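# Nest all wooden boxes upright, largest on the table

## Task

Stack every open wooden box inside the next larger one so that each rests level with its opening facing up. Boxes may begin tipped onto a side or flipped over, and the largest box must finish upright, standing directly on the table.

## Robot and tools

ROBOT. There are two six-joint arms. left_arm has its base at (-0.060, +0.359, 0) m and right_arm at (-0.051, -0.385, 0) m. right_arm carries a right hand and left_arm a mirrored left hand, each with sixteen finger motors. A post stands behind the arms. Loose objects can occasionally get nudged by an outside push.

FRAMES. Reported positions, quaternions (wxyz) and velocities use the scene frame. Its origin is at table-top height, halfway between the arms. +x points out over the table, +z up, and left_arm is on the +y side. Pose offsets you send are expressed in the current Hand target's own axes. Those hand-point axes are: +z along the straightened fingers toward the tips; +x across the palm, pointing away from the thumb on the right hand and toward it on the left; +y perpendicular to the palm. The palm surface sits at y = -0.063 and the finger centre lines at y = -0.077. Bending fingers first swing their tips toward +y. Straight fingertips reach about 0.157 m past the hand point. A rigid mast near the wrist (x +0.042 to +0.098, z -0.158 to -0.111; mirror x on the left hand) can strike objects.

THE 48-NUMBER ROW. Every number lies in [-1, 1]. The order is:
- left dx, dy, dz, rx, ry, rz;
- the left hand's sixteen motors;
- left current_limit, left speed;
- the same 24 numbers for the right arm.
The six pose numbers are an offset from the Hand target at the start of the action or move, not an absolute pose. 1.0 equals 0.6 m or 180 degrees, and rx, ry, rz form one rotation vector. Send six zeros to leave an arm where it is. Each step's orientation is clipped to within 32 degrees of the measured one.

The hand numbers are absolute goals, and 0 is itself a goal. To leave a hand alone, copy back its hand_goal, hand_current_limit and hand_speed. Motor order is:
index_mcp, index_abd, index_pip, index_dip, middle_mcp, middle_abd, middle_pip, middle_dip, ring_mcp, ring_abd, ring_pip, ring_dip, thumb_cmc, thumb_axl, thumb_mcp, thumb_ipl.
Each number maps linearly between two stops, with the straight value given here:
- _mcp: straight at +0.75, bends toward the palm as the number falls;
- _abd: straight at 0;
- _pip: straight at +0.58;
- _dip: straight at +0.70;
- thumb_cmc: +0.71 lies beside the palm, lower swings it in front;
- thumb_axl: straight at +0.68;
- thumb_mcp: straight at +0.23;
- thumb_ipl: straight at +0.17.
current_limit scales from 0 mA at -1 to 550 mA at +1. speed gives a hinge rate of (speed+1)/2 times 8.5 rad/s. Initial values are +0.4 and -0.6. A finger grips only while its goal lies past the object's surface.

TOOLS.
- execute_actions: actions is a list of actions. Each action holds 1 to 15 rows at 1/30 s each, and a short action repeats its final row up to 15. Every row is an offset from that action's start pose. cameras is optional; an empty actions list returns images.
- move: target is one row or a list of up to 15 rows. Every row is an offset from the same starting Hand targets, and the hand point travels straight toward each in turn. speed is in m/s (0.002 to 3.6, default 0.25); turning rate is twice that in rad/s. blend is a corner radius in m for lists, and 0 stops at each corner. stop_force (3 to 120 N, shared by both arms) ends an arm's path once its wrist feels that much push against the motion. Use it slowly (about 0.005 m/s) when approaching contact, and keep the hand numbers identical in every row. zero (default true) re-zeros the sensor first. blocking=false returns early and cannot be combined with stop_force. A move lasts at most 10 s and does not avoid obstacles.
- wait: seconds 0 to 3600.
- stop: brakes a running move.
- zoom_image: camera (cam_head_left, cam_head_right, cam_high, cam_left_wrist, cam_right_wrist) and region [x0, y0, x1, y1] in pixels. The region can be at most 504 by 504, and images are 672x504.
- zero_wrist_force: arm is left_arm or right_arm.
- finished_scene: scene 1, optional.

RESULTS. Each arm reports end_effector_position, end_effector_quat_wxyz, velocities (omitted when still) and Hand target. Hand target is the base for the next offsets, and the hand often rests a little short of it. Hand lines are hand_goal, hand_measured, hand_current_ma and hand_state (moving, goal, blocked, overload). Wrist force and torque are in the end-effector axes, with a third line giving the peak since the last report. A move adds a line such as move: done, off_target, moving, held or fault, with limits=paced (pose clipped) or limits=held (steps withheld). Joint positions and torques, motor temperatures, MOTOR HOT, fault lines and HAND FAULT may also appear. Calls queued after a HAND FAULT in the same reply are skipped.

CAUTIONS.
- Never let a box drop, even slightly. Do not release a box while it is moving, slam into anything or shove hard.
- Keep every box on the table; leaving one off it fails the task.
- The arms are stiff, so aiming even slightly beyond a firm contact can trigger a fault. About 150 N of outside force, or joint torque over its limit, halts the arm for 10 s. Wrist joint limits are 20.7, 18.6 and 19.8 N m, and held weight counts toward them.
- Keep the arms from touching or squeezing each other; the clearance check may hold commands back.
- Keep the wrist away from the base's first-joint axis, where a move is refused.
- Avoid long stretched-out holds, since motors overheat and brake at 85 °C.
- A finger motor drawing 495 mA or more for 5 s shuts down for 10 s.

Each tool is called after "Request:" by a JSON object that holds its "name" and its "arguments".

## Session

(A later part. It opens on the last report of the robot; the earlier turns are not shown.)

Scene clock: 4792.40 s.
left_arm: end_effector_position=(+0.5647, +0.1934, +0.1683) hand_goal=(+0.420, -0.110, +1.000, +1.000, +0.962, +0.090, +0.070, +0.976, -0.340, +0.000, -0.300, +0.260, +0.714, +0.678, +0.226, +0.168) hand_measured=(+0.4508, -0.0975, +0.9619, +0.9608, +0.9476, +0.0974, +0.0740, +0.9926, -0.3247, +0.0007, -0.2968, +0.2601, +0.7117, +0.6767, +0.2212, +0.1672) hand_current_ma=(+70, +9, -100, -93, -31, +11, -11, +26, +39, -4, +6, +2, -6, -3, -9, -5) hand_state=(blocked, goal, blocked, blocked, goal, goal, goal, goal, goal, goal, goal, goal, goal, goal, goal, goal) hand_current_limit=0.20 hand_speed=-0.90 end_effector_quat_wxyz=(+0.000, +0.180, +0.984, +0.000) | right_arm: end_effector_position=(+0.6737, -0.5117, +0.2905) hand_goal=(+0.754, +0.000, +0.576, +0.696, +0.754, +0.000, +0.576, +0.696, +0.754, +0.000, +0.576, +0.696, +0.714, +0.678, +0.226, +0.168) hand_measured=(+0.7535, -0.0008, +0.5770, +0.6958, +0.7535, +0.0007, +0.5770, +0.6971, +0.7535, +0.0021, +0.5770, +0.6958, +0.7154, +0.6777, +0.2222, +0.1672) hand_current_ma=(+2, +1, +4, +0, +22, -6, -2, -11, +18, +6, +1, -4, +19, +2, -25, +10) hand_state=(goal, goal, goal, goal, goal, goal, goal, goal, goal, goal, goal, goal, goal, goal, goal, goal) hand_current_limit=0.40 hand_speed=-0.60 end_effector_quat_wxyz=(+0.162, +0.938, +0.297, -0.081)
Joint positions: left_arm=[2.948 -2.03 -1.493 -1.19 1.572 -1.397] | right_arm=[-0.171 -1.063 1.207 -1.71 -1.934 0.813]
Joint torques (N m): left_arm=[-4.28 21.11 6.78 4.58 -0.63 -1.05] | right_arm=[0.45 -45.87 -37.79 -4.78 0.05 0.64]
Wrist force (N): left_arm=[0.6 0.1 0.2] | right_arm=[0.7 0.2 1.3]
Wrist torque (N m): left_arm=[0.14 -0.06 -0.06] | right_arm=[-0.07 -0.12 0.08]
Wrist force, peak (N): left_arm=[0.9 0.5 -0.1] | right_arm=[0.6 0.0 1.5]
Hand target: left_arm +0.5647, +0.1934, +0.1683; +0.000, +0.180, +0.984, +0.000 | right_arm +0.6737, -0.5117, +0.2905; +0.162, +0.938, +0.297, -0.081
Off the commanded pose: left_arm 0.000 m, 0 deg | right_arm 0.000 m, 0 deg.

Request:
{"name": "move", "arguments": {"target": [0,0,0.012,0,0,0,0.42,-0.11,1,1,0.962,0.09,0.07,0.975,-0.34,0,-0.30,0.26,0.714,0.678,0.226,0.168,0.2,-0.9,0,0,0,0,0,0,0.754,0,0.576,0.696,0.754,0,0.576,0.696,0.754,0,0.576,0.696,0.714,0.678,0.226,0.168,0.4,-0.6], "speed": 0.004, "stop_force": 3, "cameras": ["cam_left_wrist"]}}

Request:
{"name": "zoom_image", "arguments": {"camera": "cam_left_wrist", "region": [305, 40, 405, 140]}}

Scene clock: 4803.53 s.
left_arm: end_effector_position=(+0.5647, +0.1934, +0.1611) hand_goal=(+0.420, -0.110, +1.000, +1.000, +0.962, +0.090, +0.070, +0.976, -0.340, +0.000, -0.300, +0.260, +0.714, +0.678, +0.226, +0.168) hand_measured=(+0.4496, -0.0960, +0.9619, +0.9608, +0.9488, +0.0988, +0.0740, +0.9939, -0.3247, -0.0008, -0.2968, +0.2588, +0.7117, +0.6767, +0.2222, +0.1681) hand_current_ma=(+72, +12, -95, -109, -26, +10, -1, +18, +48, +5, +6, +2, -11, -9, -6, -1) hand_state=(blocked, goal, blocked, blocked, goal, goal, goal, goal, goal, goal, goal, goal, goal, goal, goal, goal) hand_current_limit=0.20 hand_speed=-0.90 end_effector_quat_wxyz=(+0.000, +0.180, +0.984, +0.000) | right_arm: end_effector_position=(+0.6737, -0.5117, +0.2905) hand_goal=(+0.754, +0.000, +0.576, +0.696, +0.754, +0.000, +0.576, +0.696, +0.754, +0.000, +0.576, +0.696, +0.714, +0.678, +0.226, +0.168) hand_measured=(+0.7535, +0.0021, +0.5770, +0.6958, +0.7535, -0.0008, +0.5770, +0.6958, +0.7535, -0.0008, +0.5770, +0.6971, +0.7142, +0.6767, +0.2222, +0.1681) hand_current_ma=(+12, -4, +2, +24, +11, -8, +0, -7, +5, +18, -8, +0, -4, +10, -15, -5) hand_state=(goal, goal, goal, goal, goal, goal, goal, goal, goal, goal, goal, goal, goal, goal, goal, goal) hand_current_limit=0.40 hand_speed=-0.60 end_effector_quat_wxyz=(+0.162, +0.938, +0.297, -0.081)
Joint positions: left_arm=[2.948 -2.036 -1.503 -1.173 1.572 -1.397] | right_arm=[-0.171 -1.063 1.207 -1.71 -1.934 0.813]
Joint torques (N m): left_arm=[4.08 21.1 5.81 4.36 -0.61 1.28] | right_arm=[-0.09 -47.02 -38.17 -4.81 0.29 0.92]
Wrist force (N): left_arm=[-0.1 -0.5 -1.3] | right_arm=[1.0 0.0 1.0]
Wrist torque (N m): left_arm=[0.22 -0.09 -0.08] | right_arm=[-0.06 -0.15 0.10]
Wrist force, peak (N): left_arm=[0.2 0.0 -1.5] | right_arm=[1.0 0.2 1.4]
Hand target: left_arm +0.5647, +0.1935, +0.1611; +0.000, +0.180, +0.984, +0.000 | right_arm +0.6737, -0.5117, +0.2905; +0.162, +0.938, +0.297, -0.081
Off the commanded pose: left_arm 0.000 m, 0 deg | right_arm 0.000 m, 0 deg.
move: done

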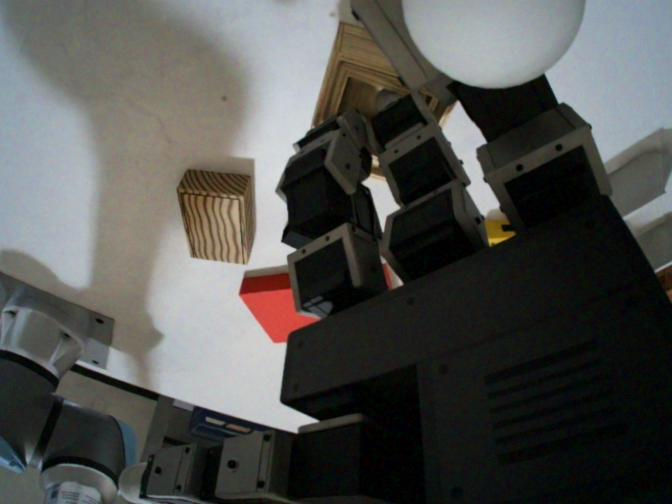

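Scaled by 5.040 from the camera's image (finer frame: 960x720).

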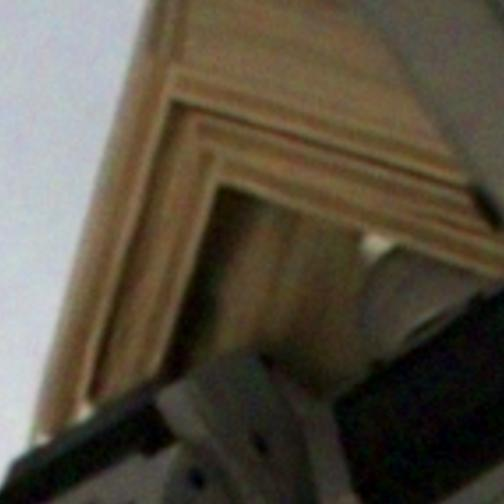

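Request:
{"name": "execute_actions", "arguments": {"actions": [[[0,0,0,0,0,0,0.445,-0.15,0.965,0.965,0.962,0.15,0.07,0.985,-0.34,0,-0.30,0.26,0.714,0.678,0.226,0.168,0.2,-0.9,0,0,0,0,0,0,0.754,0,0.576,0.696,0.754,0,0.576,0.696,0.754,0,0.576,0.696,0.714,0.678,0.226,0.168,0.4,-0.6]]], "cameras": ["cam_left_wrist"]}}

Request:
{"name": "zoom_image", "arguments": {"camera": "cam_left_wrist", "region": [305, 40, 405, 140]}}

Scene clock: 4846.63 s.
left_arm: end_effector_position=(+0.5647, +0.1935, +0.1611) hand_goal=(+0.446, -0.150, +0.966, +0.966, +0.962, +0.150, +0.070, +0.986, -0.340, +0.000, -0.300, +0.260, +0.714, +0.678, +0.226, +0.168) hand_measured=(+0.4532, -0.0975, +0.9581, +0.9557, +0.9488, +0.0988, +0.0740, +0.9965, -0.3235, +0.0007, -0.2968, +0.2588, +0.7129, +0.6767, +0.2222, +0.1672) hand_current_ma=(+20, +79, -10, -21, -29, -80, -4, +14, +35, -2, -3, +3, -6, +2, -9, -15) hand_state=(goal, blocked, goal, goal, goal, blocked, goal, goal, goal, goal, goal, goal, goal, goal, goal, goal) hand_current_limit=0.20 hand_speed=-0.90 end_effector_quat_wxyz=(+0.000, +0.180, +0.984, +0.000) | right_arm: end_effector_position=(+0.6737, -0.5117, +0.2905) hand_goal=(+0.754, +0.000, +0.576, +0.696, +0.754, +0.000, +0.576, +0.696, +0.754, +0.000, +0.576, +0.696, +0.714, +0.678, +0.226, +0.168) hand_measured=(+0.7535, -0.0008, +0.5770, +0.6958, +0.7523, +0.0007, +0.5757, +0.6958, +0.7535, +0.0007, +0.5770, +0.6958, +0.7142, +0.6777, +0.2222, +0.1681) hand_current_ma=(+8, -10, -8, +5, -1, -19, +30, -6, +13, -5, -16, +13, +18, +14, -17, -22) hand_state=(goal, goal, goal, goal, goal, goal, goal, goal, goal, goal, goal, goal, goal, goal, goal, goal) hand_current_limit=0.40 hand_speed=-0.60 end_effector_quat_wxyz=(+0.162, +0.938, +0.297, -0.081)
Joint positions: left_arm=[2.948 -2.036 -1.503 -1.173 1.572 -1.397] | right_arm=[-0.171 -1.063 1.207 -1.71 -1.934 0.813]
Joint torques (N m): left_arm=[7.77 22.75 7.94 4.37 -0.61 1.7] | right_arm=[-1.21 -46.6 -38.84 -5.06 0.03 1]
Wrist force (N): left_arm=[1.4 0.0 -0.6] | right_arm=[0.8 0.6 0.9]
Wrist torque (N m): left_arm=[0.18 -0.07 0.00] | right_arm=[0.02 -0.13 0.09]
Wrist force, peak (N): left_arm=[1.6 0.3 -0.9] | right_arm=[0.7 0.0 1.6]
Hand target: left_arm +0.5647, +0.1935, +0.1611; +0.000, +0.180, +0.984, +0.000 | right_arm +0.6737, -0.5117, +0.2905; +0.162, +0.938, +0.297, -0.081
Off the commanded pose: left_arm 0.000 m, 0 deg | right_arm 0.000 m, 0 deg.

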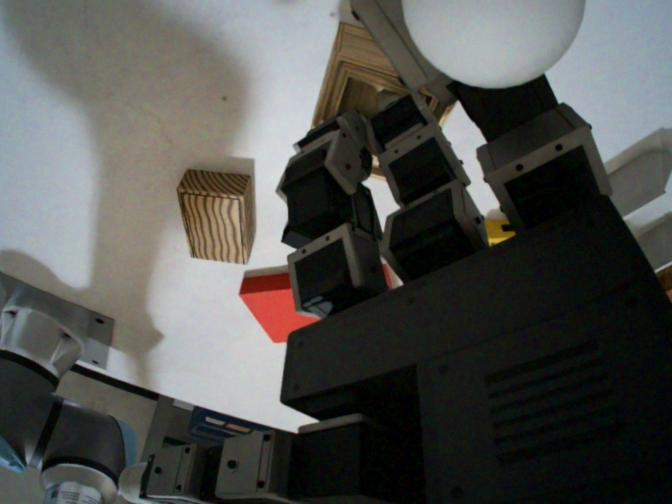

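Scaled by 5.040 from the camera's image (finer frame: 960x720).

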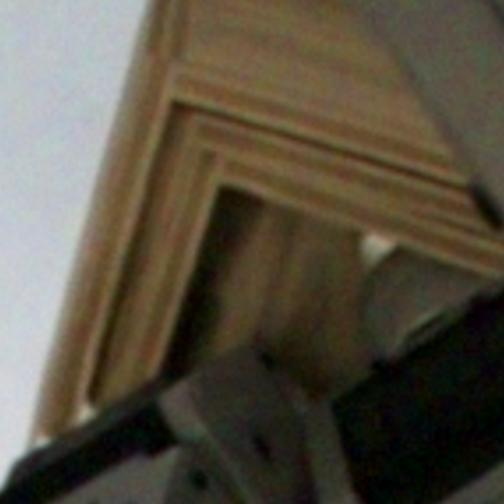

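Request:
{"name": "execute_actions", "arguments": {"actions": [[[0,0,0,0,0,0,0.501,-0.09,0.904,0.928,0.975,0.09,0.05,0.975,-0.34,0,-0.30,0.26,0.714,0.678,0.226,0.168,0.2,-0.9,0,0,0,0,0,0,0.754,0,0.576,0.696,0.754,0,0.576,0.696,0.754,0,0.576,0.696,0.714,0.678,0.226,0.168,0.4,-0.6]],[[0,0,0,0,0,0,0.564,-0.09,0.822,0.870,0.986,0.08,0.022,0.975,-0.34,0,-0.30,0.26,0.714,0.678,0.226,0.168,0.2,-0.9,0,0,0,0,0,0,0.754,0,0.576,0.696,0.754,0,0.576,0.696,0.754,0,0.576,0.696,0.714,0.678,0.226,0.168,0.4,-0.6]],[[0,0,0,0,0,0,0.627,-0.09,0.740,0.812,0.986,0.08,0.022,0.972,-0.34,0,-0.30,0.26,0.714,0.678,0.226,0.168,0.2,-0.9,0,0,0,0,0,0,0.754,0,0.576,0.696,0.754,0,0.576,0.696,0.754,0,0.576,0.696,0.714,0.678,0.226,0.168,0.4,-0.6]],[[0,0,0,0,0,0,0.690,-0.09,0.658,0.754,0.986,0.08,0.022,0.972,-0.34,0,-0.30,0.26,0.714,0.678,0.226,0.168,0.2,-0.9,0,0,0,0,0,0,0.754,0,0.576,0.696,0.754,0,0.576,0.696,0.754,0,0.576,0.696,0.714,0.678,0.226,0.168,0.4,-0.6]],[[0,0,0,0,0,0,0.754,-0.09,0.578,0.696,0.986,0.08,0.022,0.972,-0.34,0,-0.30,0.26,0.714,0.678,0.226,0.168,0.2,-0.9,0,0,0,0,0,0,0.754,0,0.576,0.696,0.754,0,0.576,0.696,0.754,0,0.576,0.696,0.714,0.678,0.226,0.168,0.4,-0.6]]], "cameras": ["cam_left_wrist"]}}

Request:
{"name": "zoom_image", "arguments": {"camera": "cam_left_wrist", "region": [305, 40, 405, 140]}}

Scene clock: 4924.33 s.
left_arm: end_effector_position=(+0.5647, +0.1935, +0.1611) hand_goal=(+0.754, -0.090, +0.578, +0.696, +0.986, +0.080, +0.022, +0.972, -0.340, +0.000, -0.300, +0.260, +0.714, +0.678, +0.226, +0.168) hand_measured=(+0.7269, -0.1195, +0.5949, +0.7251, +0.9922, +0.0549, +0.0393, +0.9659, -0.3223, -0.0008, -0.2968, +0.2588, +0.7117, +0.6767, +0.2222, +0.1672) hand_current_ma=(-61, -46, +34, +70, +7, -30, +25, -17, +44, -6, +4, -4, -8, -6, -15, -11) hand_state=(blocked, blocked, goal, blocked, goal, blocked, goal, goal, goal, goal, goal, goal, goal, goal, goal, goal) hand_current_limit=0.20 hand_speed=-0.90 end_effector_quat_wxyz=(+0.000, +0.180, +0.984, +0.000) | right_arm: end_effector_position=(+0.6737, -0.5117, +0.2905) hand_goal=(+0.754, +0.000, +0.576, +0.696, +0.754, +0.000, +0.576, +0.696, +0.754, +0.000, +0.576, +0.696, +0.714, +0.678, +0.226, +0.168) hand_measured=(+0.7535, -0.0008, +0.5757, +0.6958, +0.7535, -0.0008, +0.5770, +0.6958, +0.7535, +0.0007, +0.5770, +0.6971, +0.7142, +0.6767, +0.2222, +0.1672) hand_current_ma=(-13, +2, -2, +14, +14, -15, +30, -11, +15, +11, +4, -8, +10, +0, -2, -3) hand_state=(goal, goal, goal, goal, goal, goal, goal, goal, goal, goal, goal, goal, goal, goal, goal, goal) hand_current_limit=0.40 hand_speed=-0.60 end_effector_quat_wxyz=(+0.162, +0.938, +0.297, -0.081)
Joint positions: left_arm=[2.948 -2.036 -1.503 -1.173 1.572 -1.397] | right_arm=[-0.171 -1.063 1.207 -1.71 -1.934 0.813]
Joint torques (N m): left_arm=[6.53 35.27 22.41 4.51 -0.58 1.72] | right_arm=[-1.67 -46.06 -38.25 -5.18 0.01 1.17]
Wrist force (N): left_arm=[0.4 0.4 0.2] | right_arm=[0.7 0.3 1.2]
Wrist torque (N m): left_arm=[0.14 -0.06 -0.07] | right_arm=[-0.06 -0.12 0.08]
Wrist force, peak (N): left_arm=[1.8 0.2 -0.6] | right_arm=[0.7 0.1 1.7]
Hand target: left_arm +0.5647, +0.1935, +0.1611; +0.000, +0.180, +0.984, +0.000 | right_arm +0.6737, -0.5117, +0.2905; +0.162, +0.938, +0.297, -0.081
Off the commanded pose: left_arm 0.000 m, 0 deg | right_arm 0.000 m, 0 deg.

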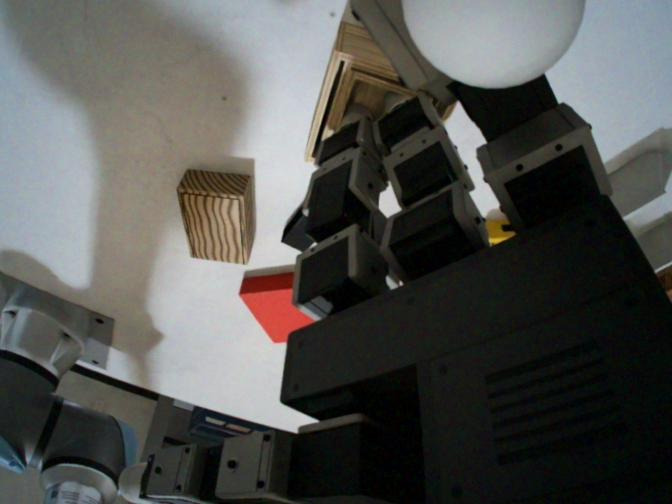

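Scaled by 5.040 from the camera's image (finer frame: 960x720).

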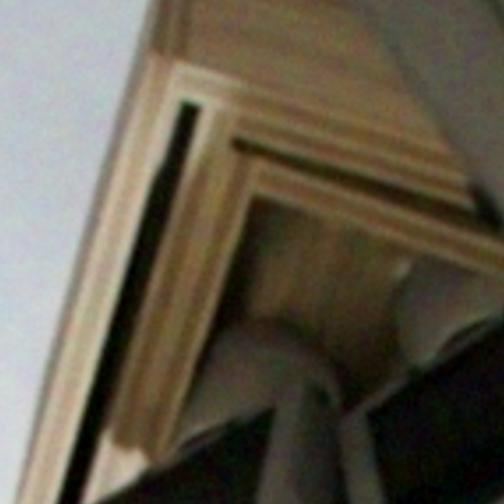

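Request:
{"name": "execute_actions", "arguments": {"actions": [[[0,0,-0.0019,0,0,0,0.754,-0.09,0.578,0.696,0.948,0.08,0.111,0.928,-0.34,0,-0.30,0.26,0.714,0.678,0.226,0.168,0.2,-0.9,0,0,0,0,0,0,0.754,0,0.576,0.696,0.754,0,0.576,0.696,0.754,0,0.576,0.696,0.714,0.678,0.226,0.168,0.4,-0.6]],[[0,0,-0.0021,0,0,0,0.754,-0.09,0.578,0.696,0.910,0.08,0.201,0.884,-0.34,0,-0.30,0.26,0.714,0.678,0.226,0.168,0.2,-0.9,0,0,0,0,0,0,0.754,0,0.576,0.696,0.754,0,0.576,0.696,0.754,0,0.576,0.696,0.714,0.678,0.226,0.168,0.4,-0.6]],[[0,0,-0.0017,0,0,0,0.754,-0.09,0.578,0.696,0.873,0.08,0.290,0.841,-0.34,0,-0.30,0.26,0.714,0.678,0.226,0.168,0.2,-0.9,0,0,0,0,0,0,0.754,0,0.576,0.696,0.754,0,0.576,0.696,0.754,0,0.576,0.696,0.714,0.678,0.226,0.168,0.4,-0.6]],[[0,0,-0.0013,0,0,0,0.754,-0.09,0.578,0.696,0.835,0.08,0.379,0.798,-0.34,0,-0.30,0.26,0.714,0.678,0.226,0.168,0.2,-0.9,0,0,0,0,0,0,0.754,0,0.576,0.696,0.754,0,0.576,0.696,0.754,0,0.576,0.696,0.714,0.678,0.226,0.168,0.4,-0.6]],[[0,0,-0.0008,0,0,0,0.754,-0.09,0.578,0.696,0.797,0.08,0.468,0.754,-0.34,0,-0.30,0.26,0.714,0.678,0.226,0.168,0.2,-0.9,0,0,0,0,0,0,0.754,0,0.576,0.696,0.754,0,0.576,0.696,0.754,0,0.576,0.696,0.714,0.678,0.226,0.168,0.4,-0.6]],[[0,0,-0.0004,0,0,0,0.754,-0.09,0.578,0.696,0.75,0.08,0.58,0.70,-0.34,0,-0.30,0.26,0.714,0.678,0.226,0.168,0.2,-0.9,0,0,0,0,0,0,0.754,0,0.576,0.696,0.754,0,0.576,0.696,0.754,0,0.576,0.696,0.714,0.678,0.226,0.168,0.4,-0.6]]], "cameras": ["cam_left_wrist"]}}

Request:
{"name": "zoom_image", "arguments": {"camera": "cam_left_wrist", "region": [305, 40, 405, 140]}}

Request:
{"name": "move", "arguments": {"target": [0,0,0.010,0,0,0,0.754,-0.09,0.578,0.696,0.75,0.08,0.58,0.70,-0.34,0,-0.30,0.26,0.714,0.678,0.226,0.168,0.2,-0.9,0,0,0,0,0,0,0.754,0,0.576,0.696,0.754,0,0.576,0.696,0.754,0,0.576,0.696,0.714,0.678,0.226,0.168,0.4,-0.6], "speed": 0.004, "stop_force": 3}}

Scene clock: 4948.03 s.
left_arm: end_effector_position=(+0.5647, +0.1935, +0.1661) hand_goal=(+0.754, -0.090, +0.578, +0.696, +0.750, +0.080, +0.580, +0.700, -0.340, +0.000, -0.300, +0.260, +0.714, +0.678, +0.226, +0.168) hand_measured=(+0.7281, -0.0565, +0.5770, +0.7085, +0.7679, +0.1076, +0.5693, +0.6920, -0.3247, +0.0007, -0.2968, +0.2601, +0.7117, +0.6767, +0.2222, +0.1681) hand_current_ma=(-60, +51, +10, +24, +42, +29, -26, -24, +40, -20, +6, +0, +0, -6, -8, -5) hand_state=(blocked, blocked, goal, goal, goal, blocked, goal, goal, goal, goal, goal, goal, goal, goal, goal, goal) hand_current_limit=0.20 hand_speed=-0.90 end_effector_quat_wxyz=(+0.000, +0.180, +0.984, +0.000) | right_arm: end_effector_position=(+0.6737, -0.5117, +0.2905) hand_goal=(+0.754, +0.000, +0.576, +0.696, +0.754, +0.000, +0.576, +0.696, +0.754, +0.000, +0.576, +0.696, +0.714, +0.678, +0.226, +0.168) hand_measured=(+0.7535, -0.0008, +0.5770, +0.6958, +0.7523, +0.0007, +0.5770, +0.6958, +0.7535, +0.0007, +0.5770, +0.6958, +0.7142, +0.6767, +0.2222, +0.1681) hand_current_ma=(-7, -14, +1, +9, -9, -12, -5, +2, +6, +3, -12, +13, +4, +0, -20, +9) hand_state=(goal, goal, goal, goal, goal, goal, goal, goal, goal, goal, goal, goal, goal, goal, goal, goal) hand_current_limit=0.40 hand_speed=-0.60 end_effector_quat_wxyz=(+0.162, +0.938, +0.297, -0.081)
Joint positions: left_arm=[2.948 -2.032 -1.496 -1.185 1.572 -1.397] | right_arm=[-0.171 -1.063 1.207 -1.71 -1.934 0.813]
Joint torques (N m): left_arm=[2.38 65.66 40.23 0.71 -0.42 0.51] | right_arm=[0.13 -47.38 -38.07 -5.02 0.1 0.76]
Wrist force (N): left_arm=[0.4 0.4 0.4] | right_arm=[0.6 -0.1 1.2]
Wrist torque (N m): left_arm=[0.10 -0.06 -0.07] | right_arm=[-0.09 -0.10 0.06]
Wrist force, peak (N): left_arm=[0.8 0.9 -0.2] | right_arm=[1.0 0.0 1.4]
Hand target: left_arm +0.5647, +0.1934, +0.1661; +0.000, +0.180, +0.984, +0.000 | right_arm +0.6737, -0.5117, +0.2905; +0.162, +0.938, +0.297, -0.081
Off the commanded pose: left_arm 0.000 m, 0 deg | right_arm 0.000 m, 0 deg.

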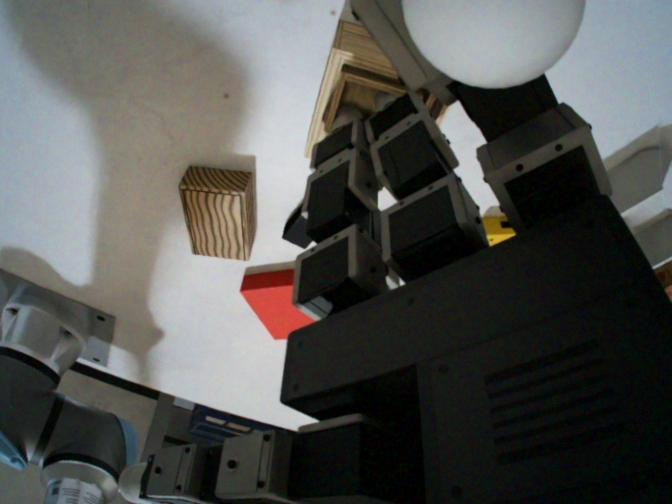

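Scaled by 5.040 from the camera's image (finer frame: 960x720).

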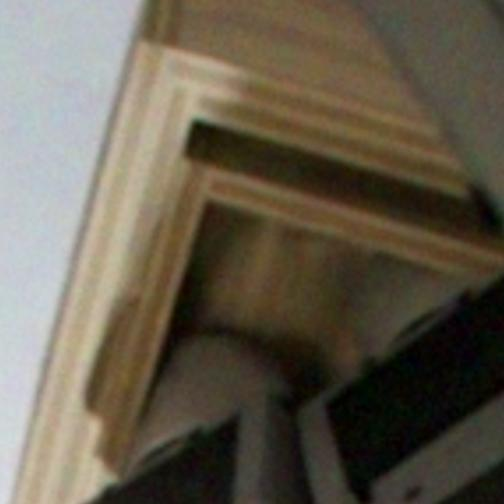

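Scene clock: 4950.27 s.
left_arm: end_effector_position=(+0.5647, +0.1935, +0.1601) hand_goal=(+0.754, -0.090, +0.578, +0.696, +0.750, +0.080, +0.580, +0.700, -0.340, +0.000, -0.300, +0.260, +0.714, +0.678, +0.226, +0.168) hand_measured=(+0.7281, -0.0565, +0.5795, +0.7073, +0.7679, +0.1062, +0.5705, +0.6907, -0.3235, -0.0008, -0.2968, +0.2588, +0.7117, +0.6777, +0.2222, +0.1681) hand_current_ma=(-58, +37, +1, +19, +44, +40, -32, -23, +45, +2, +6, +0, -13, -15, -12, -2) hand_state=(blocked, blocked, goal, goal, goal, blocked, goal, goal, goal, goal, goal, goal, goal, goal, goal, goal) hand_current_limit=0.20 hand_speed=-0.90 end_effector_quat_wxyz=(+0.000, +0.180, +0.984, +0.000) | right_arm: end_effector_position=(+0.6737, -0.5117, +0.2905) hand_goal=(+0.754, +0.000, +0.576, +0.696, +0.754, +0.000, +0.576, +0.696, +0.754, +0.000, +0.576, +0.696, +0.714, +0.678, +0.226, +0.168) hand_measured=(+0.7535, -0.0008, +0.5770, +0.6958, +0.7535, -0.0008, +0.5770, +0.6958, +0.7523, +0.0007, +0.5770, +0.6958, +0.7142, +0.6777, +0.2222, +0.1681) hand_current_ma=(+3, +6, -19, +2, +15, -10, +1, -18, +5, +11, -15, +10, +8, +10, -24, -2) hand_state=(goal, goal, goal, goal, goal, goal, goal, goal, goal, goal, goal, goal, goal, goal, goal, goal) hand_current_limit=0.40 hand_speed=-0.60 end_effector_quat_wxyz=(+0.162, +0.938, +0.297, -0.081)
Joint positions: left_arm=[2.948 -2.037 -1.504 -1.171 1.572 -1.397] | right_arm=[-0.171 -1.063 1.207 -1.71 -1.934 0.813]
Joint torques (N m): left_arm=[1.82 22.96 5.61 4.74 -0.36 0.25] | right_arm=[-0.67 -46.32 -39.01 -4.97 0.03 0.68]
Wrist force (N): left_arm=[0.6 0.6 0.1] | right_arm=[0.6 0.1 1.2]
Wrist torque (N m): left_arm=[0.15 -0.11 -0.04] | right_arm=[-0.07 -0.11 0.07]
Wrist force, peak (N): left_arm=[0.7 0.8 0.2] | right_arm=[0.9 -0.3 1.3]
Hand target: left_arm +0.5647, +0.1935, +0.1601; +0.000, +0.180, +0.984, +0.000 | right_arm +0.6737, -0.5117, +0.2905; +0.162, +0.938, +0.297, -0.081
Off the commanded pose: left_arm 0.000 m, 0 deg | right_arm 0.000 m, 0 deg.
move: done

Request:
{"name": "move", "arguments": {"target": [0,0,0.008,0,0,0,0.754,-0.09,0.578,0.696,0.75,0.08,0.58,0.70,-0.34,0,-0.30,0.26,0.714,0.678,0.226,0.168,0.2,-0.9,0,0,0,0,0,0,0.754,0,0.576,0.696,0.754,0,0.576,0.696,0.754,0,0.576,0.696,0.714,0.678,0.226,0.168,0.4,-0.6], "speed": 0.004, "stop_force": 3, "cameras": ["cam_left_wrist"]}}

Request:
{"name": "zoom_image", "arguments": {"camera": "cam_left_wrist", "region": [305, 40, 405, 140]}}

Scene clock: 4970.80 s.
left_arm: end_effector_position=(+0.5646, +0.1935, +0.1559) hand_goal=(+0.754, -0.090, +0.578, +0.696, +0.750, +0.080, +0.580, +0.700, -0.340, +0.000, -0.300, +0.260, +0.714, +0.678, +0.226, +0.168) hand_measured=(+0.7318, -0.0565, +0.5782, +0.7060, +0.7679, +0.1076, +0.5757, +0.6907, -0.3235, +0.0007, -0.2956, +0.2588, +0.7129, +0.6777, +0.2212, +0.1681) hand_current_ma=(-49, +44, +7, +21, +43, +45, -13, -26, +45, -4, +5, +7, -1, -8, -8, -8) hand_state=(blocked, blocked, goal, goal, goal, blocked, goal, goal, goal, goal, goal, goal, goal, goal, goal, goal) hand_current_limit=0.20 hand_speed=-0.90 end_effector_quat_wxyz=(+0.000, +0.180, +0.984, +0.000) | right_arm: end_effector_position=(+0.6737, -0.5117, +0.2905) hand_goal=(+0.754, +0.000, +0.576, +0.696, +0.754, +0.000, +0.576, +0.696, +0.754, +0.000, +0.576, +0.696, +0.714, +0.678, +0.226, +0.168) hand_measured=(+0.7535, -0.0008, +0.5770, +0.6958, +0.7535, -0.0008, +0.5757, +0.6958, +0.7535, +0.0007, +0.5757, +0.6958, +0.7142, +0.6777, +0.2222, +0.1672) hand_current_ma=(+14, +10, +9, -1, +1, -12, +9, -16, +12, +18, -11, +7, -2, +14, -15, +1) hand_state=(goal, goal, goal, goal, goal, goal, goal, goal, goal, goal, goal, goal, goal, goal, goal, goal) hand_current_limit=0.40 hand_speed=-0.60 end_effector_quat_wxyz=(+0.162, +0.938, +0.297, -0.081)
Joint positions: left_arm=[2.948 -2.041 -1.51 -1.162 1.572 -1.397] | right_arm=[-0.171 -1.063 1.207 -1.71 -1.934 0.813]
Joint torques (N m): left_arm=[3.1 44.27 30.82 0.77 -0.3 0.93] | right_arm=[-0.31 -46.34 -38.84 -5.17 -0.12 0.78]
Wrist force (N): left_arm=[1.4 -0.9 -2.9] | right_arm=[0.7 -0.1 1.1]
Wrist torque (N m): left_arm=[0.35 -0.12 0.02] | right_arm=[-0.08 -0.12 0.08]
Wrist force, peak (N): left_arm=[1.6 -0.6 -3.7] | right_arm=[1.1 0.2 1.7]
Hand target: left_arm +0.5647, +0.1935, +0.1561; +0.000, +0.180, +0.984, +0.000 (not the last commanded pose) | right_arm +0.6737, -0.5117, +0.2905; +0.162, +0.938, +0.297, -0.081
Off the commanded pose: left_arm 0.001 m, 0 deg | right_arm 0.000 m, 0 deg.
move: contact (left_arm)

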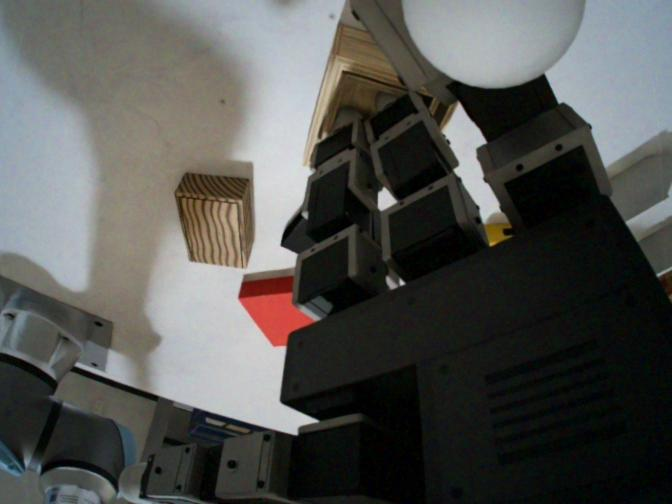

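Scaled by 5.040 from the camera's image (finer frame: 960x720).

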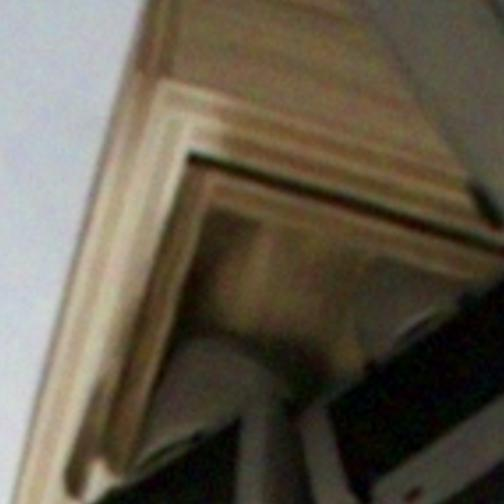

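Request:
{"name": "move", "arguments": {"target": [-0.00672,-0.00018,-0.0005,0,0,0.01667,0.754,-0.07,0.578,0.696,0.75,0.09,0.58,0.70,-0.34,0,-0.30,0.26,0.714,0.678,0.226,0.168,0.2,-0.9,0,0,0,0,0,0,0.754,0,0.576,0.696,0.754,0,0.576,0.696,0.754,0,0.576,0.696,0.714,0.678,0.226,0.168,0.4,-0.6], "speed": 0.02}}

Request:
{"name": "move", "arguments": {"target": [-0.00672,-0.00018,0,0,0,0.01667,0.754,-0.07,0.578,0.696,0.75,0.09,0.58,0.70,-0.34,0,-0.30,0.26,0.714,0.678,0.226,0.168,0.2,-0.9,0,0,0,0,0,0,0.754,0,0.576,0.696,0.754,0,0.576,0.696,0.754,0,0.576,0.696,0.714,0.678,0.226,0.168,0.4,-0.6], "speed": 0.02, "cameras": ["cam_left_wrist"]}}

Request:
{"name": "zoom_image", "arguments": {"camera": "cam_left_wrist", "region": [305, 40, 405, 140]}}

Scene clock: 4984.43 s.
left_arm: end_effector_position=(+0.5684, +0.1919, +0.1564) hand_goal=(+0.754, -0.070, +0.578, +0.696, +0.750, +0.090, +0.580, +0.700, -0.340, +0.000, -0.300, +0.260, +0.714, +0.678, +0.226, +0.168) hand_measured=(+0.7318, -0.0535, +0.5770, +0.7047, +0.7667, +0.1076, +0.5744, +0.6894, -0.3235, -0.0008, -0.2956, +0.2588, +0.7117, +0.6777, +0.2212, +0.1681) hand_current_ma=(-46, +9, -1, +7, +41, +25, -15, -36, +37, -10, +5, -7, -7, +10, -9, -7) hand_state=(blocked, goal, goal, goal, goal, goal, goal, goal, goal, goal, goal, goal, goal, goal, goal, goal) hand_current_limit=0.20 hand_speed=-0.90 end_effector_quat_wxyz=(+0.000, +0.205, +0.979, +0.000) | right_arm: end_effector_position=(+0.6737, -0.5117, +0.2905) hand_goal=(+0.754, +0.000, +0.576, +0.696, +0.754, +0.000, +0.576, +0.696, +0.754, +0.000, +0.576, +0.696, +0.714, +0.678, +0.226, +0.168) hand_measured=(+0.7523, -0.0008, +0.5757, +0.6958, +0.7535, -0.0008, +0.5770, +0.6958, +0.7535, +0.0007, +0.5770, +0.6958, +0.7142, +0.6767, +0.2222, +0.1681) hand_current_ma=(+14, -19, +7, +8, +0, -14, +12, -3, +9, +8, -4, +0, +17, +0, -22, +1) hand_state=(goal, goal, goal, goal, goal, goal, goal, goal, goal, goal, goal, goal, goal, goal, goal, goal) hand_current_limit=0.40 hand_speed=-0.60 end_effector_quat_wxyz=(+0.162, +0.938, +0.297, -0.081)
Joint positions: left_arm=[2.947 -2.04 -1.511 -1.162 1.572 -1.347] | right_arm=[-0.171 -1.063 1.207 -1.71 -1.934 0.813]
Joint torques (N m): left_arm=[-7.66 65.16 5.86 0.82 0.59 2.04] | right_arm=[-0.58 -46.93 -38.79 -4.68 0.14 0.78]
Wrist force (N): left_arm=[1.1 0.6 -1.3] | right_arm=[0.6 0.1 1.2]
Wrist torque (N m): left_arm=[0.25 -0.09 -0.04] | right_arm=[-0.06 -0.11 0.07]
Wrist force, peak (N): left_arm=[1.3 -0.8 -3.6] | right_arm=[0.7 0.0 1.6]
Hand target: left_arm +0.5684, +0.1919, +0.1564; +0.000, +0.205, +0.979, +0.000 | right_arm +0.6737, -0.5117, +0.2905; +0.162, +0.938, +0.297, -0.081
Off the commanded pose: left_arm 0.000 m, 0 deg | right_arm 0.000 m, 0 deg.
move: done

Scene clock: 4986.07 s.
left_arm: end_effector_position=(+0.5721, +0.1902, +0.1564) hand_goal=(+0.754, -0.070, +0.578, +0.696, +0.750, +0.090, +0.580, +0.700, -0.340, +0.000, -0.300, +0.260, +0.714, +0.678, +0.226, +0.168) hand_measured=(+0.7318, -0.0550, +0.5770, +0.7060, +0.7679, +0.1062, +0.5757, +0.6894, -0.3235, -0.0008, -0.2968, +0.2588, +0.7129, +0.6767, +0.2212, +0.1672) hand_current_ma=(-55, +20, -5, +16, +40, +25, -13, -34, +41, +3, +6, -2, -2, -5, -13, -7) hand_state=(blocked, goal, goal, goal, goal, goal, goal, goal, goal, goal, goal, goal, goal, goal, goal, goal) hand_current_limit=0.20 hand_speed=-0.90 end_effector_quat_wxyz=(+0.000, +0.231, +0.973, +0.000) | right_arm: end_effector_position=(+0.6737, -0.5117, +0.2905) hand_goal=(+0.754, +0.000, +0.576, +0.696, +0.754, +0.000, +0.576, +0.696, +0.754, +0.000, +0.576, +0.696, +0.714, +0.678, +0.226, +0.168) hand_measured=(+0.7523, +0.0007, +0.5770, +0.6958, +0.7535, +0.0007, +0.5770, +0.6971, +0.7535, +0.0007, +0.5770, +0.6958, +0.7142, +0.6767, +0.2222, +0.1681) hand_current_ma=(+8, +10, +2, +3, +10, -8, +3, -20, +8, +0, +1, +22, -6, +1, -2, -13) hand_state=(goal, goal, goal, goal, goal, goal, goal, goal, goal, goal, goal, goal, goal, goal, goal, goal) hand_current_limit=0.40 hand_speed=-0.60 end_effector_quat_wxyz=(+0.162, +0.938, +0.297, -0.081)
Joint positions: left_arm=[2.945 -2.039 -1.512 -1.162 1.572 -1.296] | right_arm=[-0.171 -1.063 1.207 -1.71 -1.934 0.813]
Joint torques (N m): left_arm=[-7.52 64.7 4.65 4.62 1.64 2.05] | right_arm=[0.29 -45.51 -37.65 -5.13 0.29 0.9]
Wrist force (N): left_arm=[0.8 0.2 -1.5] | right_arm=[0.6 0.1 1.2]
Wrist torque (N m): left_arm=[0.26 -0.06 -0.05] | right_arm=[-0.07 -0.11 0.07]
Wrist force, peak (N): left_arm=[1.1 0.0 -1.9] | right_arm=[0.7 0.0 1.4]
Hand target: left_arm +0.5721, +0.1902, +0.1564; +0.000, +0.231, +0.973, +0.000 | right_arm +0.6737, -0.5117, +0.2905; +0.162, +0.938, +0.297, -0.081
Off the commanded pose: left_arm 0.000 m, 0 deg | right_arm 0.000 m, 0 deg.
move: done

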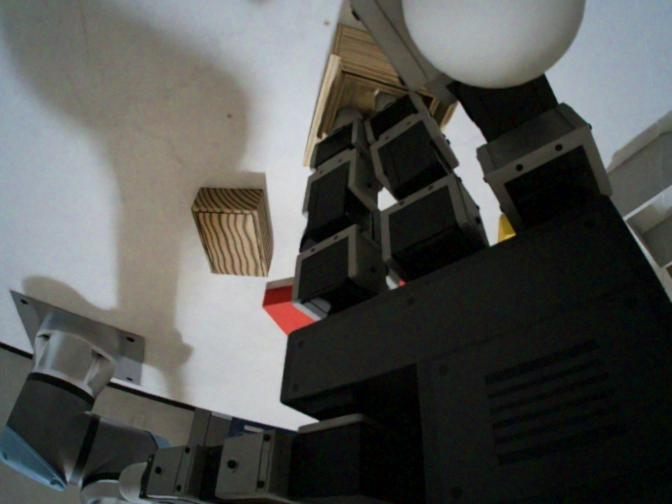

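Scaled by 5.040 from the camera's image (finer frame: 960x720).

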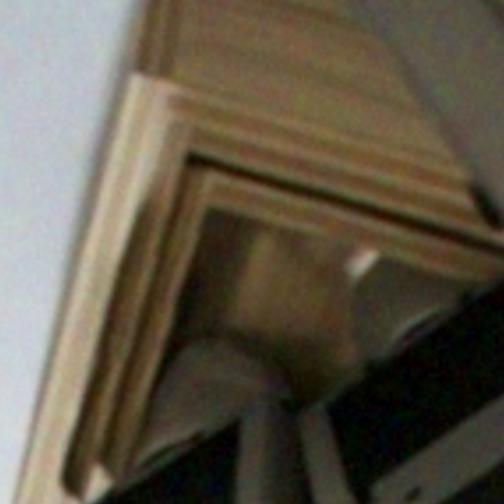

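Request:
{"name": "execute_actions", "arguments": {"actions": [[[0,0,0,0,0,0,0.754,-0.07,0.578,0.696,0.797,0.09,0.468,0.754,-0.34,0,-0.30,0.26,0.714,0.678,0.226,0.168,0.2,-0.9,0,0,0,0,0,0,0.754,0,0.576,0.696,0.754,0,0.576,0.696,0.754,0,0.576,0.696,0.714,0.678,0.226,0.168,0.4,-0.6]],[[0,0,0,0,0,0,0.754,-0.07,0.578,0.696,0.844,0.09,0.357,0.808,-0.34,0,-0.30,0.26,0.714,0.678,0.226,0.168,0.2,-0.9,0,0,0,0,0,0,0.754,0,0.576,0.696,0.754,0,0.576,0.696,0.754,0,0.576,0.696,0.714,0.678,0.226,0.168,0.4,-0.6]],[[0,0,0,0,0,0,0.754,-0.07,0.578,0.696,0.892,0.09,0.245,0.863,-0.34,0,-0.30,0.26,0.714,0.678,0.226,0.168,0.2,-0.9,0,0,0,0,0,0,0.754,0,0.576,0.696,0.754,0,0.576,0.696,0.754,0,0.576,0.696,0.714,0.678,0.226,0.168,0.4,-0.6]],[[0,0,0,0,0,0,0.754,-0.07,0.578,0.696,0.939,0.09,0.134,0.917,-0.34,0,-0.30,0.26,0.714,0.678,0.226,0.168,0.2,-0.9,0,0,0,0,0,0,0.754,0,0.576,0.696,0.754,0,0.576,0.696,0.754,0,0.576,0.696,0.714,0.678,0.226,0.168,0.4,-0.6]],[[0,0,0,0,0,0,0.754,-0.07,0.578,0.696,0.986,0.09,0.022,0.972,-0.34,0,-0.30,0.26,0.714,0.678,0.226,0.168,0.2,-0.9,0,0,0,0,0,0,0.754,0,0.576,0.696,0.754,0,0.576,0.696,0.754,0,0.576,0.696,0.714,0.678,0.226,0.168,0.4,-0.6]]], "cameras": ["cam_left_wrist"]}}

Request:
{"name": "zoom_image", "arguments": {"camera": "cam_left_wrist", "region": [305, 40, 405, 140]}}

Scene clock: 5019.17 s.
left_arm: end_effector_position=(+0.5721, +0.1902, +0.1564) hand_goal=(+0.754, -0.070, +0.578, +0.696, +0.986, +0.090, +0.022, +0.972, -0.340, +0.000, -0.300, +0.260, +0.714, +0.678, +0.226, +0.168) hand_measured=(+0.7426, -0.0946, +0.5834, +0.7060, +0.9766, +0.0783, +0.0663, +0.9735, -0.3247, +0.0007, -0.2968, +0.2588, +0.7129, +0.6777, +0.2222, +0.1681) hand_current_ma=(-30, -31, +13, +7, -23, -14, +103, -8, +47, -6, +7, +0, -2, -6, -10, -7) hand_state=(goal, blocked, goal, goal, goal, goal, blocked, goal, goal, goal, goal, goal, goal, goal, goal, goal) hand_current_limit=0.20 hand_speed=-0.90 end_effector_quat_wxyz=(+0.000, +0.231, +0.973, +0.000) | right_arm: end_effector_position=(+0.6737, -0.5117, +0.2905) hand_goal=(+0.754, +0.000, +0.576, +0.696, +0.754, +0.000, +0.576, +0.696, +0.754, +0.000, +0.576, +0.696, +0.714, +0.678, +0.226, +0.168) hand_measured=(+0.7535, -0.0008, +0.5770, +0.6958, +0.7535, -0.0008, +0.5770, +0.6958, +0.7535, +0.0007, +0.5770, +0.6958, +0.7142, +0.6777, +0.2222, +0.1681) hand_current_ma=(+10, +22, +7, +2, -7, -23, +9, -2, +11, -5, -17, +7, -14, +14, -26, +8) hand_state=(goal, goal, goal, goal, goal, goal, goal, goal, goal, goal, goal, goal, goal, goal, goal, goal) hand_current_limit=0.40 hand_speed=-0.60 end_effector_quat_wxyz=(+0.162, +0.938, +0.297, -0.081)
Joint positions: left_arm=[2.945 -2.039 -1.512 -1.162 1.572 -1.296] | right_arm=[-0.171 -1.063 1.207 -1.71 -1.934 0.813]
Joint torques (N m): left_arm=[-6.86 61.47 8.69 3.94 1.39 1.52] | right_arm=[-0.08 -45.85 -39.34 -5.03 0.05 0.83]
Wrist force (N): left_arm=[3.2 0.7 -3.9] | right_arm=[0.8 0.2 1.1]
Wrist torque (N m): left_arm=[0.48 0.07 0.17] | right_arm=[-0.05 -0.14 0.09]
Wrist force, peak (N): left_arm=[3.6 0.8 -4.3] | right_arm=[1.2 0.1 1.4]
Hand target: left_arm +0.5721, +0.1902, +0.1564; +0.000, +0.231, +0.973, +0.000 | right_arm +0.6737, -0.5117, +0.2905; +0.162, +0.938, +0.297, -0.081
Off the commanded pose: left_arm 0.000 m, 0 deg | right_arm 0.000 m, 0 deg.

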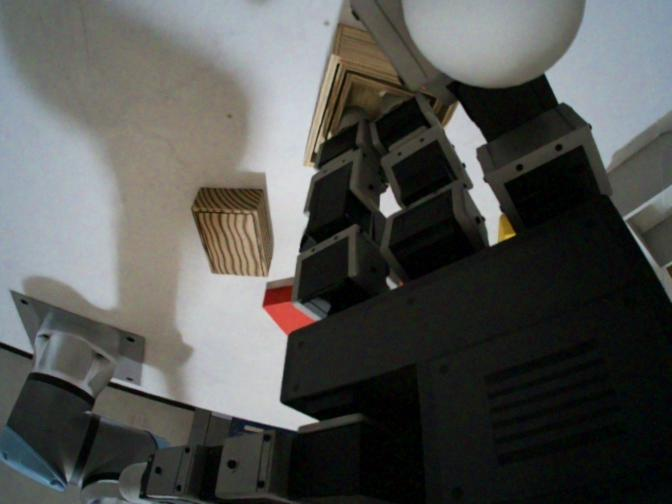

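Scaled by 5.040 from the camera's image (finer frame: 960x720).

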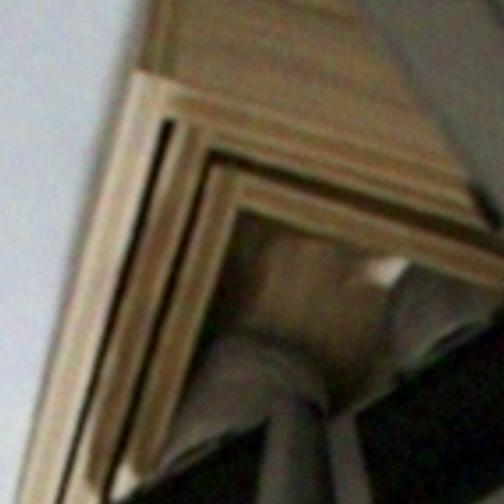

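Request:
{"name": "execute_actions", "arguments": {"actions": [[[0,0,0,0,0,0,0.801,-0.08,0.466,0.750,0.986,0.08,0.022,0.972,-0.34,0,-0.30,0.26,0.714,0.678,0.226,0.168,0.2,-0.9,0,0,0,0,0,0,0.754,0,0.576,0.696,0.754,0,0.576,0.696,0.754,0,0.576,0.696,0.714,0.678,0.226,0.168,0.4,-0.6]],[[0,0,0,0,0,0,0.848,-0.08,0.355,0.804,0.986,0.08,0.022,0.972,-0.34,0,-0.30,0.26,0.714,0.678,0.226,0.168,0.2,-0.9,0,0,0,0,0,0,0.754,0,0.576,0.696,0.754,0,0.576,0.696,0.754,0,0.576,0.696,0.714,0.678,0.226,0.168,0.4,-0.6]],[[0,0,0,0,0,0,0.896,-0.08,0.243,0.859,0.986,0.08,0.022,0.972,-0.34,0,-0.30,0.26,0.714,0.678,0.226,0.168,0.2,-0.9,0,0,0,0,0,0,0.754,0,0.576,0.696,0.754,0,0.576,0.696,0.754,0,0.576,0.696,0.714,0.678,0.226,0.168,0.4,-0.6]],[[0,0,0,0,0,0,0.943,-0.08,0.132,0.913,0.986,0.08,0.022,0.972,-0.34,0,-0.30,0.26,0.714,0.678,0.226,0.168,0.2,-0.9,0,0,0,0,0,0,0.754,0,0.576,0.696,0.754,0,0.576,0.696,0.754,0,0.576,0.696,0.714,0.678,0.226,0.168,0.4,-0.6]],[[0,0,0,0,0,0,0.99,-0.08,0.02,0.968,0.986,0.08,0.022,0.972,-0.34,0,-0.30,0.26,0.714,0.678,0.226,0.168,0.2,-0.9,0,0,0,0,0,0,0.754,0,0.576,0.696,0.754,0,0.576,0.696,0.754,0,0.576,0.696,0.714,0.678,0.226,0.168,0.4,-0.6]]], "cameras": ["cam_left_wrist"]}}

Request:
{"name": "zoom_image", "arguments": {"camera": "cam_left_wrist", "region": [305, 40, 405, 140]}}

Scene clock: 5031.63 s.
left_arm: end_effector_position=(+0.5721, +0.1902, +0.1564) hand_goal=(+0.990, -0.080, +0.020, +0.968, +0.986, +0.080, +0.022, +0.972, -0.340, +0.000, -0.300, +0.260, +0.714, +0.678, +0.226, +0.168) hand_measured=(+0.9609, -0.0726, +0.0393, +0.9684, +0.9947, +0.1076, +0.0252, +0.9748, -0.3235, -0.0008, -0.2968, +0.2588, +0.7129, +0.6777, +0.2212, +0.1672) hand_current_ma=(-76, +6, +41, -7, +20, +36, -5, -2, +37, -6, +8, +0, -10, -12, -13, -14) hand_state=(blocked, goal, goal, goal, goal, blocked, goal, goal, goal, goal, goal, goal, goal, goal, goal, goal) hand_current_limit=0.20 hand_speed=-0.90 end_effector_quat_wxyz=(+0.000, +0.231, +0.973, +0.000) | right_arm: end_effector_position=(+0.6737, -0.5117, +0.2905) hand_goal=(+0.754, +0.000, +0.576, +0.696, +0.754, +0.000, +0.576, +0.696, +0.754, +0.000, +0.576, +0.696, +0.714, +0.678, +0.226, +0.168) hand_measured=(+0.7535, -0.0008, +0.5770, +0.6958, +0.7535, +0.0007, +0.5770, +0.6971, +0.7535, -0.0008, +0.5770, +0.6958, +0.7142, +0.6777, +0.2222, +0.1681) hand_current_ma=(-6, +0, +11, -2, +16, -17, +10, -17, +4, -3, -6, +16, +12, +6, -18, -9) hand_state=(goal, goal, goal, goal, goal, goal, goal, goal, goal, goal, goal, goal, goal, goal, goal, goal) hand_current_limit=0.40 hand_speed=-0.60 end_effector_quat_wxyz=(+0.162, +0.938, +0.297, -0.081)
Joint positions: left_arm=[2.945 -2.039 -1.512 -1.162 1.572 -1.296] | right_arm=[-0.171 -1.063 1.207 -1.71 -1.934 0.813]
Joint torques (N m): left_arm=[-6 37.56 15.79 3.58 0.92 0.8] | right_arm=[-0.43 -47.77 -38.03 -4.85 0.13 0.82]
Wrist force (N): left_arm=[0.6 0.5 0.4] | right_arm=[0.6 -0.1 1.0]
Wrist torque (N m): left_arm=[0.12 -0.08 -0.04] | right_arm=[-0.08 -0.10 0.07]
Wrist force, peak (N): left_arm=[3.7 0.8 -4.5] | right_arm=[0.9 0.1 1.5]
Hand target: left_arm +0.5721, +0.1902, +0.1564; +0.000, +0.231, +0.973, +0.000 | right_arm +0.6737, -0.5117, +0.2905; +0.162, +0.938, +0.297, -0.081
Off the commanded pose: left_arm 0.000 m, 0 deg | right_arm 0.000 m, 0 deg.

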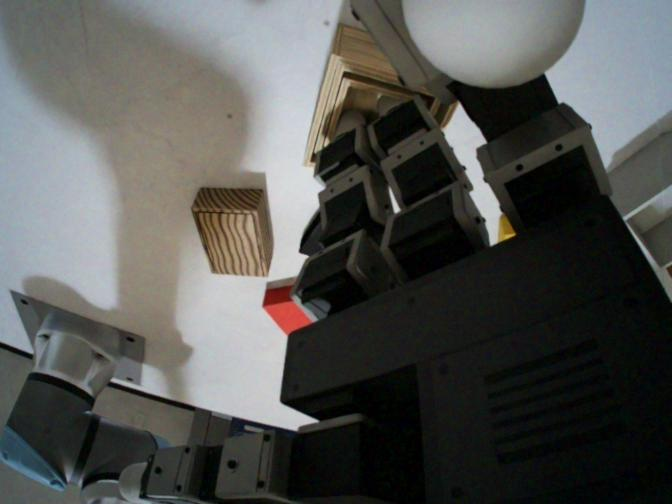

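Scaled by 5.040 from the camera's image (finer frame: 960x720).

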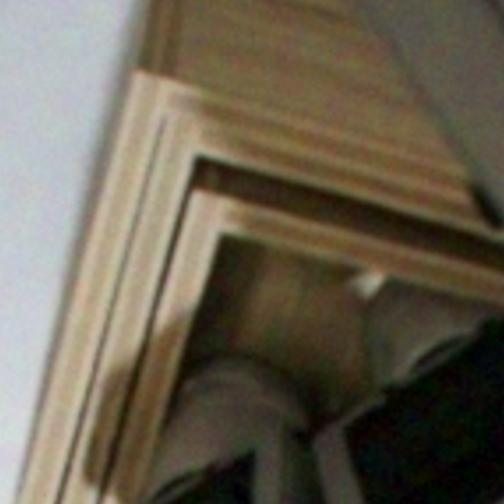

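Request:
{"name": "move", "arguments": {"target": [0,0,0.008,0,0,0,0.98,-0.08,0.03,0.968,0.986,0.08,0.022,0.972,-0.34,0,-0.30,0.26,0.714,0.678,0.226,0.168,0.2,-0.9,0,0,0,0,0,0,0.754,0,0.576,0.696,0.754,0,0.576,0.696,0.754,0,0.576,0.696,0.714,0.678,0.226,0.168,0.4,-0.6], "speed": 0.004, "stop_force": 3}}

Scene clock: 5037.93 s.
left_arm: end_effector_position=(+0.5720, +0.1902, +0.1519) hand_goal=(+0.980, -0.080, +0.030, +0.968, +0.986, +0.080, +0.022, +0.972, -0.340, +0.000, -0.300, +0.260, +0.714, +0.678, +0.226, +0.168) hand_measured=(+0.9609, -0.0740, +0.0342, +0.9710, +0.9959, +0.1091, +0.0201, +0.9748, -0.3235, -0.0008, -0.2956, +0.2588, +0.7129, +0.6767, +0.2212, +0.1681) hand_current_ma=(-46, +0, +1, -1, +24, +47, -7, -13, +44, -8, +5, -6, -3, -10, -9, -5) hand_state=(goal, goal, goal, goal, goal, blocked, goal, goal, goal, goal, goal, goal, goal, goal, goal, goal) hand_current_limit=0.20 hand_speed=-0.90 end_effector_quat_wxyz=(+0.000, +0.231, +0.973, +0.000) | right_arm: end_effector_position=(+0.6737, -0.5117, +0.2905) hand_goal=(+0.754, +0.000, +0.576, +0.696, +0.754, +0.000, +0.576, +0.696, +0.754, +0.000, +0.576, +0.696, +0.714, +0.678, +0.226, +0.168) hand_measured=(+0.7535, +0.0007, +0.5770, +0.6958, +0.7535, +0.0007, +0.5757, +0.6958, +0.7535, +0.0007, +0.5770, +0.6958, +0.7142, +0.6767, +0.2222, +0.1681) hand_current_ma=(-6, +7, +7, +4, -2, -10, -2, -2, -11, -8, +7, +0, -2, -1, -17, -2) hand_state=(goal, goal, goal, goal, goal, goal, goal, goal, goal, goal, goal, goal, goal, goal, goal, goal) hand_current_limit=0.40 hand_speed=-0.60 end_effector_quat_wxyz=(+0.162, +0.938, +0.297, -0.081)
Joint positions: left_arm=[2.945 -2.043 -1.518 -1.152 1.572 -1.296] | right_arm=[-0.171 -1.063 1.207 -1.71 -1.934 0.813]
Joint torques (N m): left_arm=[-4.52 44.68 31.85 0.5 0.54 0.76] | right_arm=[1.95 -47.38 -38.54 -4.94 0.2 0.74]
Wrist force (N): left_arm=[0.8 2.3 -2.9] | right_arm=[0.6 0.2 1.1]
Wrist torque (N m): left_arm=[0.44 -0.13 -0.03] | right_arm=[-0.04 -0.11 0.08]
Wrist force, peak (N): left_arm=[0.8 2.3 -3.5] | right_arm=[0.8 0.0 1.5]
Hand target: left_arm +0.5721, +0.1902, +0.1521; +0.000, +0.231, +0.973, +0.000 (not the last commanded pose) | right_arm +0.6737, -0.5117, +0.2905; +0.162, +0.938, +0.297, -0.081
Off the commanded pose: left_arm 0.000 m, 0 deg | right_arm 0.000 m, 0 deg.
move: contact (left_arm)

Request:
{"name": "execute_actions", "arguments": {"actions": [[[0,0,-0.0020,0,0,0,0.952,-0.08,0.109,0.924,0.986,0.09,0.022,0.972,-0.34,0,-0.30,0.26,0.714,0.678,0.226,0.168,0.2,-0.9,0,0,0,0,0,0,0.754,0,0.576,0.696,0.754,0,0.576,0.696,0.754,0,0.576,0.696,0.714,0.678,0.226,0.168,0.4,-0.6]],[[0,0,-0.00198,0,0,0,0.914,-0.08,0.199,0.880,0.986,0.09,0.022,0.972,-0.34,0,-0.30,0.26,0.714,0.678,0.226,0.168,0.2,-0.9,0,0,0,0,0,0,0.754,0,0.576,0.696,0.754,0,0.576,0.696,0.754,0,0.576,0.696,0.714,0.678,0.226,0.168,0.4,-0.6]],[[0,0,-0.00157,0,0,0,0.877,-0.08,0.288,0.837,0.986,0.09,0.022,0.972,-0.34,0,-0.30,0.26,0.714,0.678,0.226,0.168,0.2,-0.9,0,0,0,0,0,0,0.754,0,0.576,0.696,0.754,0,0.576,0.696,0.754,0,0.576,0.696,0.714,0.678,0.226,0.168,0.4,-0.6]],[[0,0,-0.00115,0,0,0,0.839,-0.08,0.377,0.794,0.986,0.09,0.022,0.972,-0.34,0,-0.30,0.26,0.714,0.678,0.226,0.168,0.2,-0.9,0,0,0,0,0,0,0.754,0,0.576,0.696,0.754,0,0.576,0.696,0.754,0,0.576,0.696,0.714,0.678,0.226,0.168,0.4,-0.6]],[[0,0,-0.00073,0,0,0,0.801,-0.08,0.466,0.750,0.986,0.09,0.022,0.972,-0.34,0,-0.30,0.26,0.714,0.678,0.226,0.168,0.2,-0.9,0,0,0,0,0,0,0.754,0,0.576,0.696,0.754,0,0.576,0.696,0.754,0,0.576,0.696,0.714,0.678,0.226,0.168,0.4,-0.6]],[[0,0,-0.0005,0,0,0,0.754,-0.08,0.578,0.696,0.986,0.09,0.022,0.972,-0.34,0,-0.30,0.26,0.714,0.678,0.226,0.168,0.2,-0.9,0,0,0,0,0,0,0.754,0,0.576,0.696,0.754,0,0.576,0.696,0.754,0,0.576,0.696,0.714,0.678,0.226,0.168,0.4,-0.6]]], "cameras": ["cam_left_wrist"]}}

Request:
{"name": "zoom_image", "arguments": {"camera": "cam_left_wrist", "region": [305, 40, 405, 140]}}

Scene clock: 5165.50 s.
left_arm: end_effector_position=(+0.5721, +0.1902, +0.1568) hand_goal=(+0.754, -0.080, +0.578, +0.696, +0.986, +0.090, +0.022, +0.972, -0.340, +0.000, -0.300, +0.260, +0.714, +0.678, +0.226, +0.168) hand_measured=(+0.7486, -0.1019, +0.5603, +0.6958, +0.9838, +0.0739, +0.0355, +0.9748, -0.3235, -0.0008, -0.2956, +0.2588, +0.7129, +0.6777, +0.2212, +0.1681) hand_current_ma=(-12, -31, -37, -1, -1, -26, +22, -6, +39, -8, -1, +5, -10, -6, -7, -5) hand_state=(goal, blocked, goal, goal, goal, goal, goal, goal, goal, goal, goal, goal, goal, goal, goal, goal) hand_current_limit=0.20 hand_speed=-0.90 end_effector_quat_wxyz=(+0.000, +0.231, +0.973, +0.000) | right_arm: end_effector_position=(+0.6737, -0.5117, +0.2905) hand_goal=(+0.754, +0.000, +0.576, +0.696, +0.754, +0.000, +0.576, +0.696, +0.754, +0.000, +0.576, +0.696, +0.714, +0.678, +0.226, +0.168) hand_measured=(+0.7535, -0.0008, +0.5770, +0.6958, +0.7535, +0.0007, +0.5770, +0.6958, +0.7523, -0.0008, +0.5757, +0.6958, +0.7142, +0.6767, +0.2222, +0.1681) hand_current_ma=(-2, +16, -12, +2, +11, -7, +0, -16, +8, +8, +15, -6, -2, +1, -14, -10) hand_state=(goal, goal, goal, goal, goal, goal, goal, goal, goal, goal, goal, goal, goal, goal, goal, goal) hand_current_limit=0.40 hand_speed=-0.60 end_effector_quat_wxyz=(+0.162, +0.938, +0.297, -0.081)
Joint positions: left_arm=[2.945 -2.038 -1.512 -1.163 1.572 -1.296] | right_arm=[-0.171 -1.063 1.207 -1.71 -1.934 0.813]
Joint torques (N m): left_arm=[-7.75 66.17 39.81 0.85 0.59 -0.5] | right_arm=[-0.74 -46.25 -38.25 -5.1 0.01 0.87]
Wrist force (N): left_arm=[0.9 0.5 -0.2] | right_arm=[0.4 0.1 1.4]
Wrist torque (N m): left_arm=[0.14 -0.08 0.00] | right_arm=[-0.09 -0.09 0.05]
Wrist force, peak (N): left_arm=[0.6 2.6 -3.5] | right_arm=[0.6 0.3 1.6]
Hand target: left_arm +0.5721, +0.1902, +0.1568; +0.000, +0.231, +0.973, +0.000 | right_arm +0.6737, -0.5117, +0.2905; +0.162, +0.938, +0.297, -0.081
Off the commanded pose: left_arm 0.000 m, 0 deg | right_arm 0.000 m, 0 deg.

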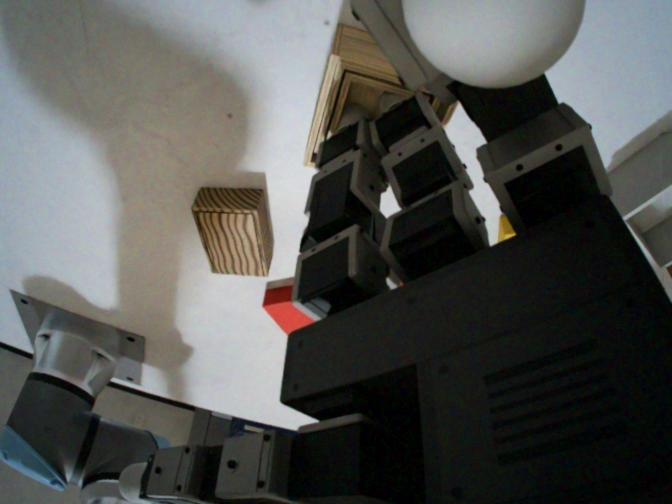

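Scaled by 5.040 from the camera's image (finer frame: 960x720).

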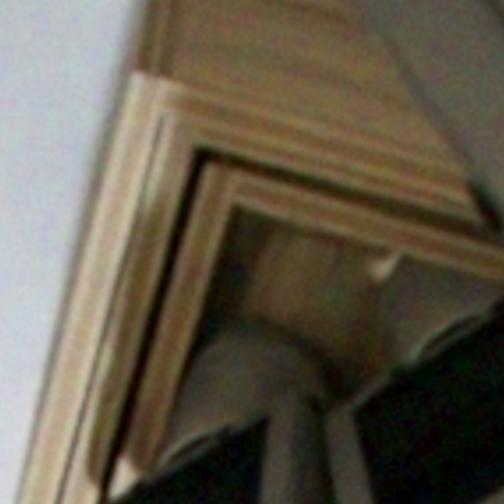

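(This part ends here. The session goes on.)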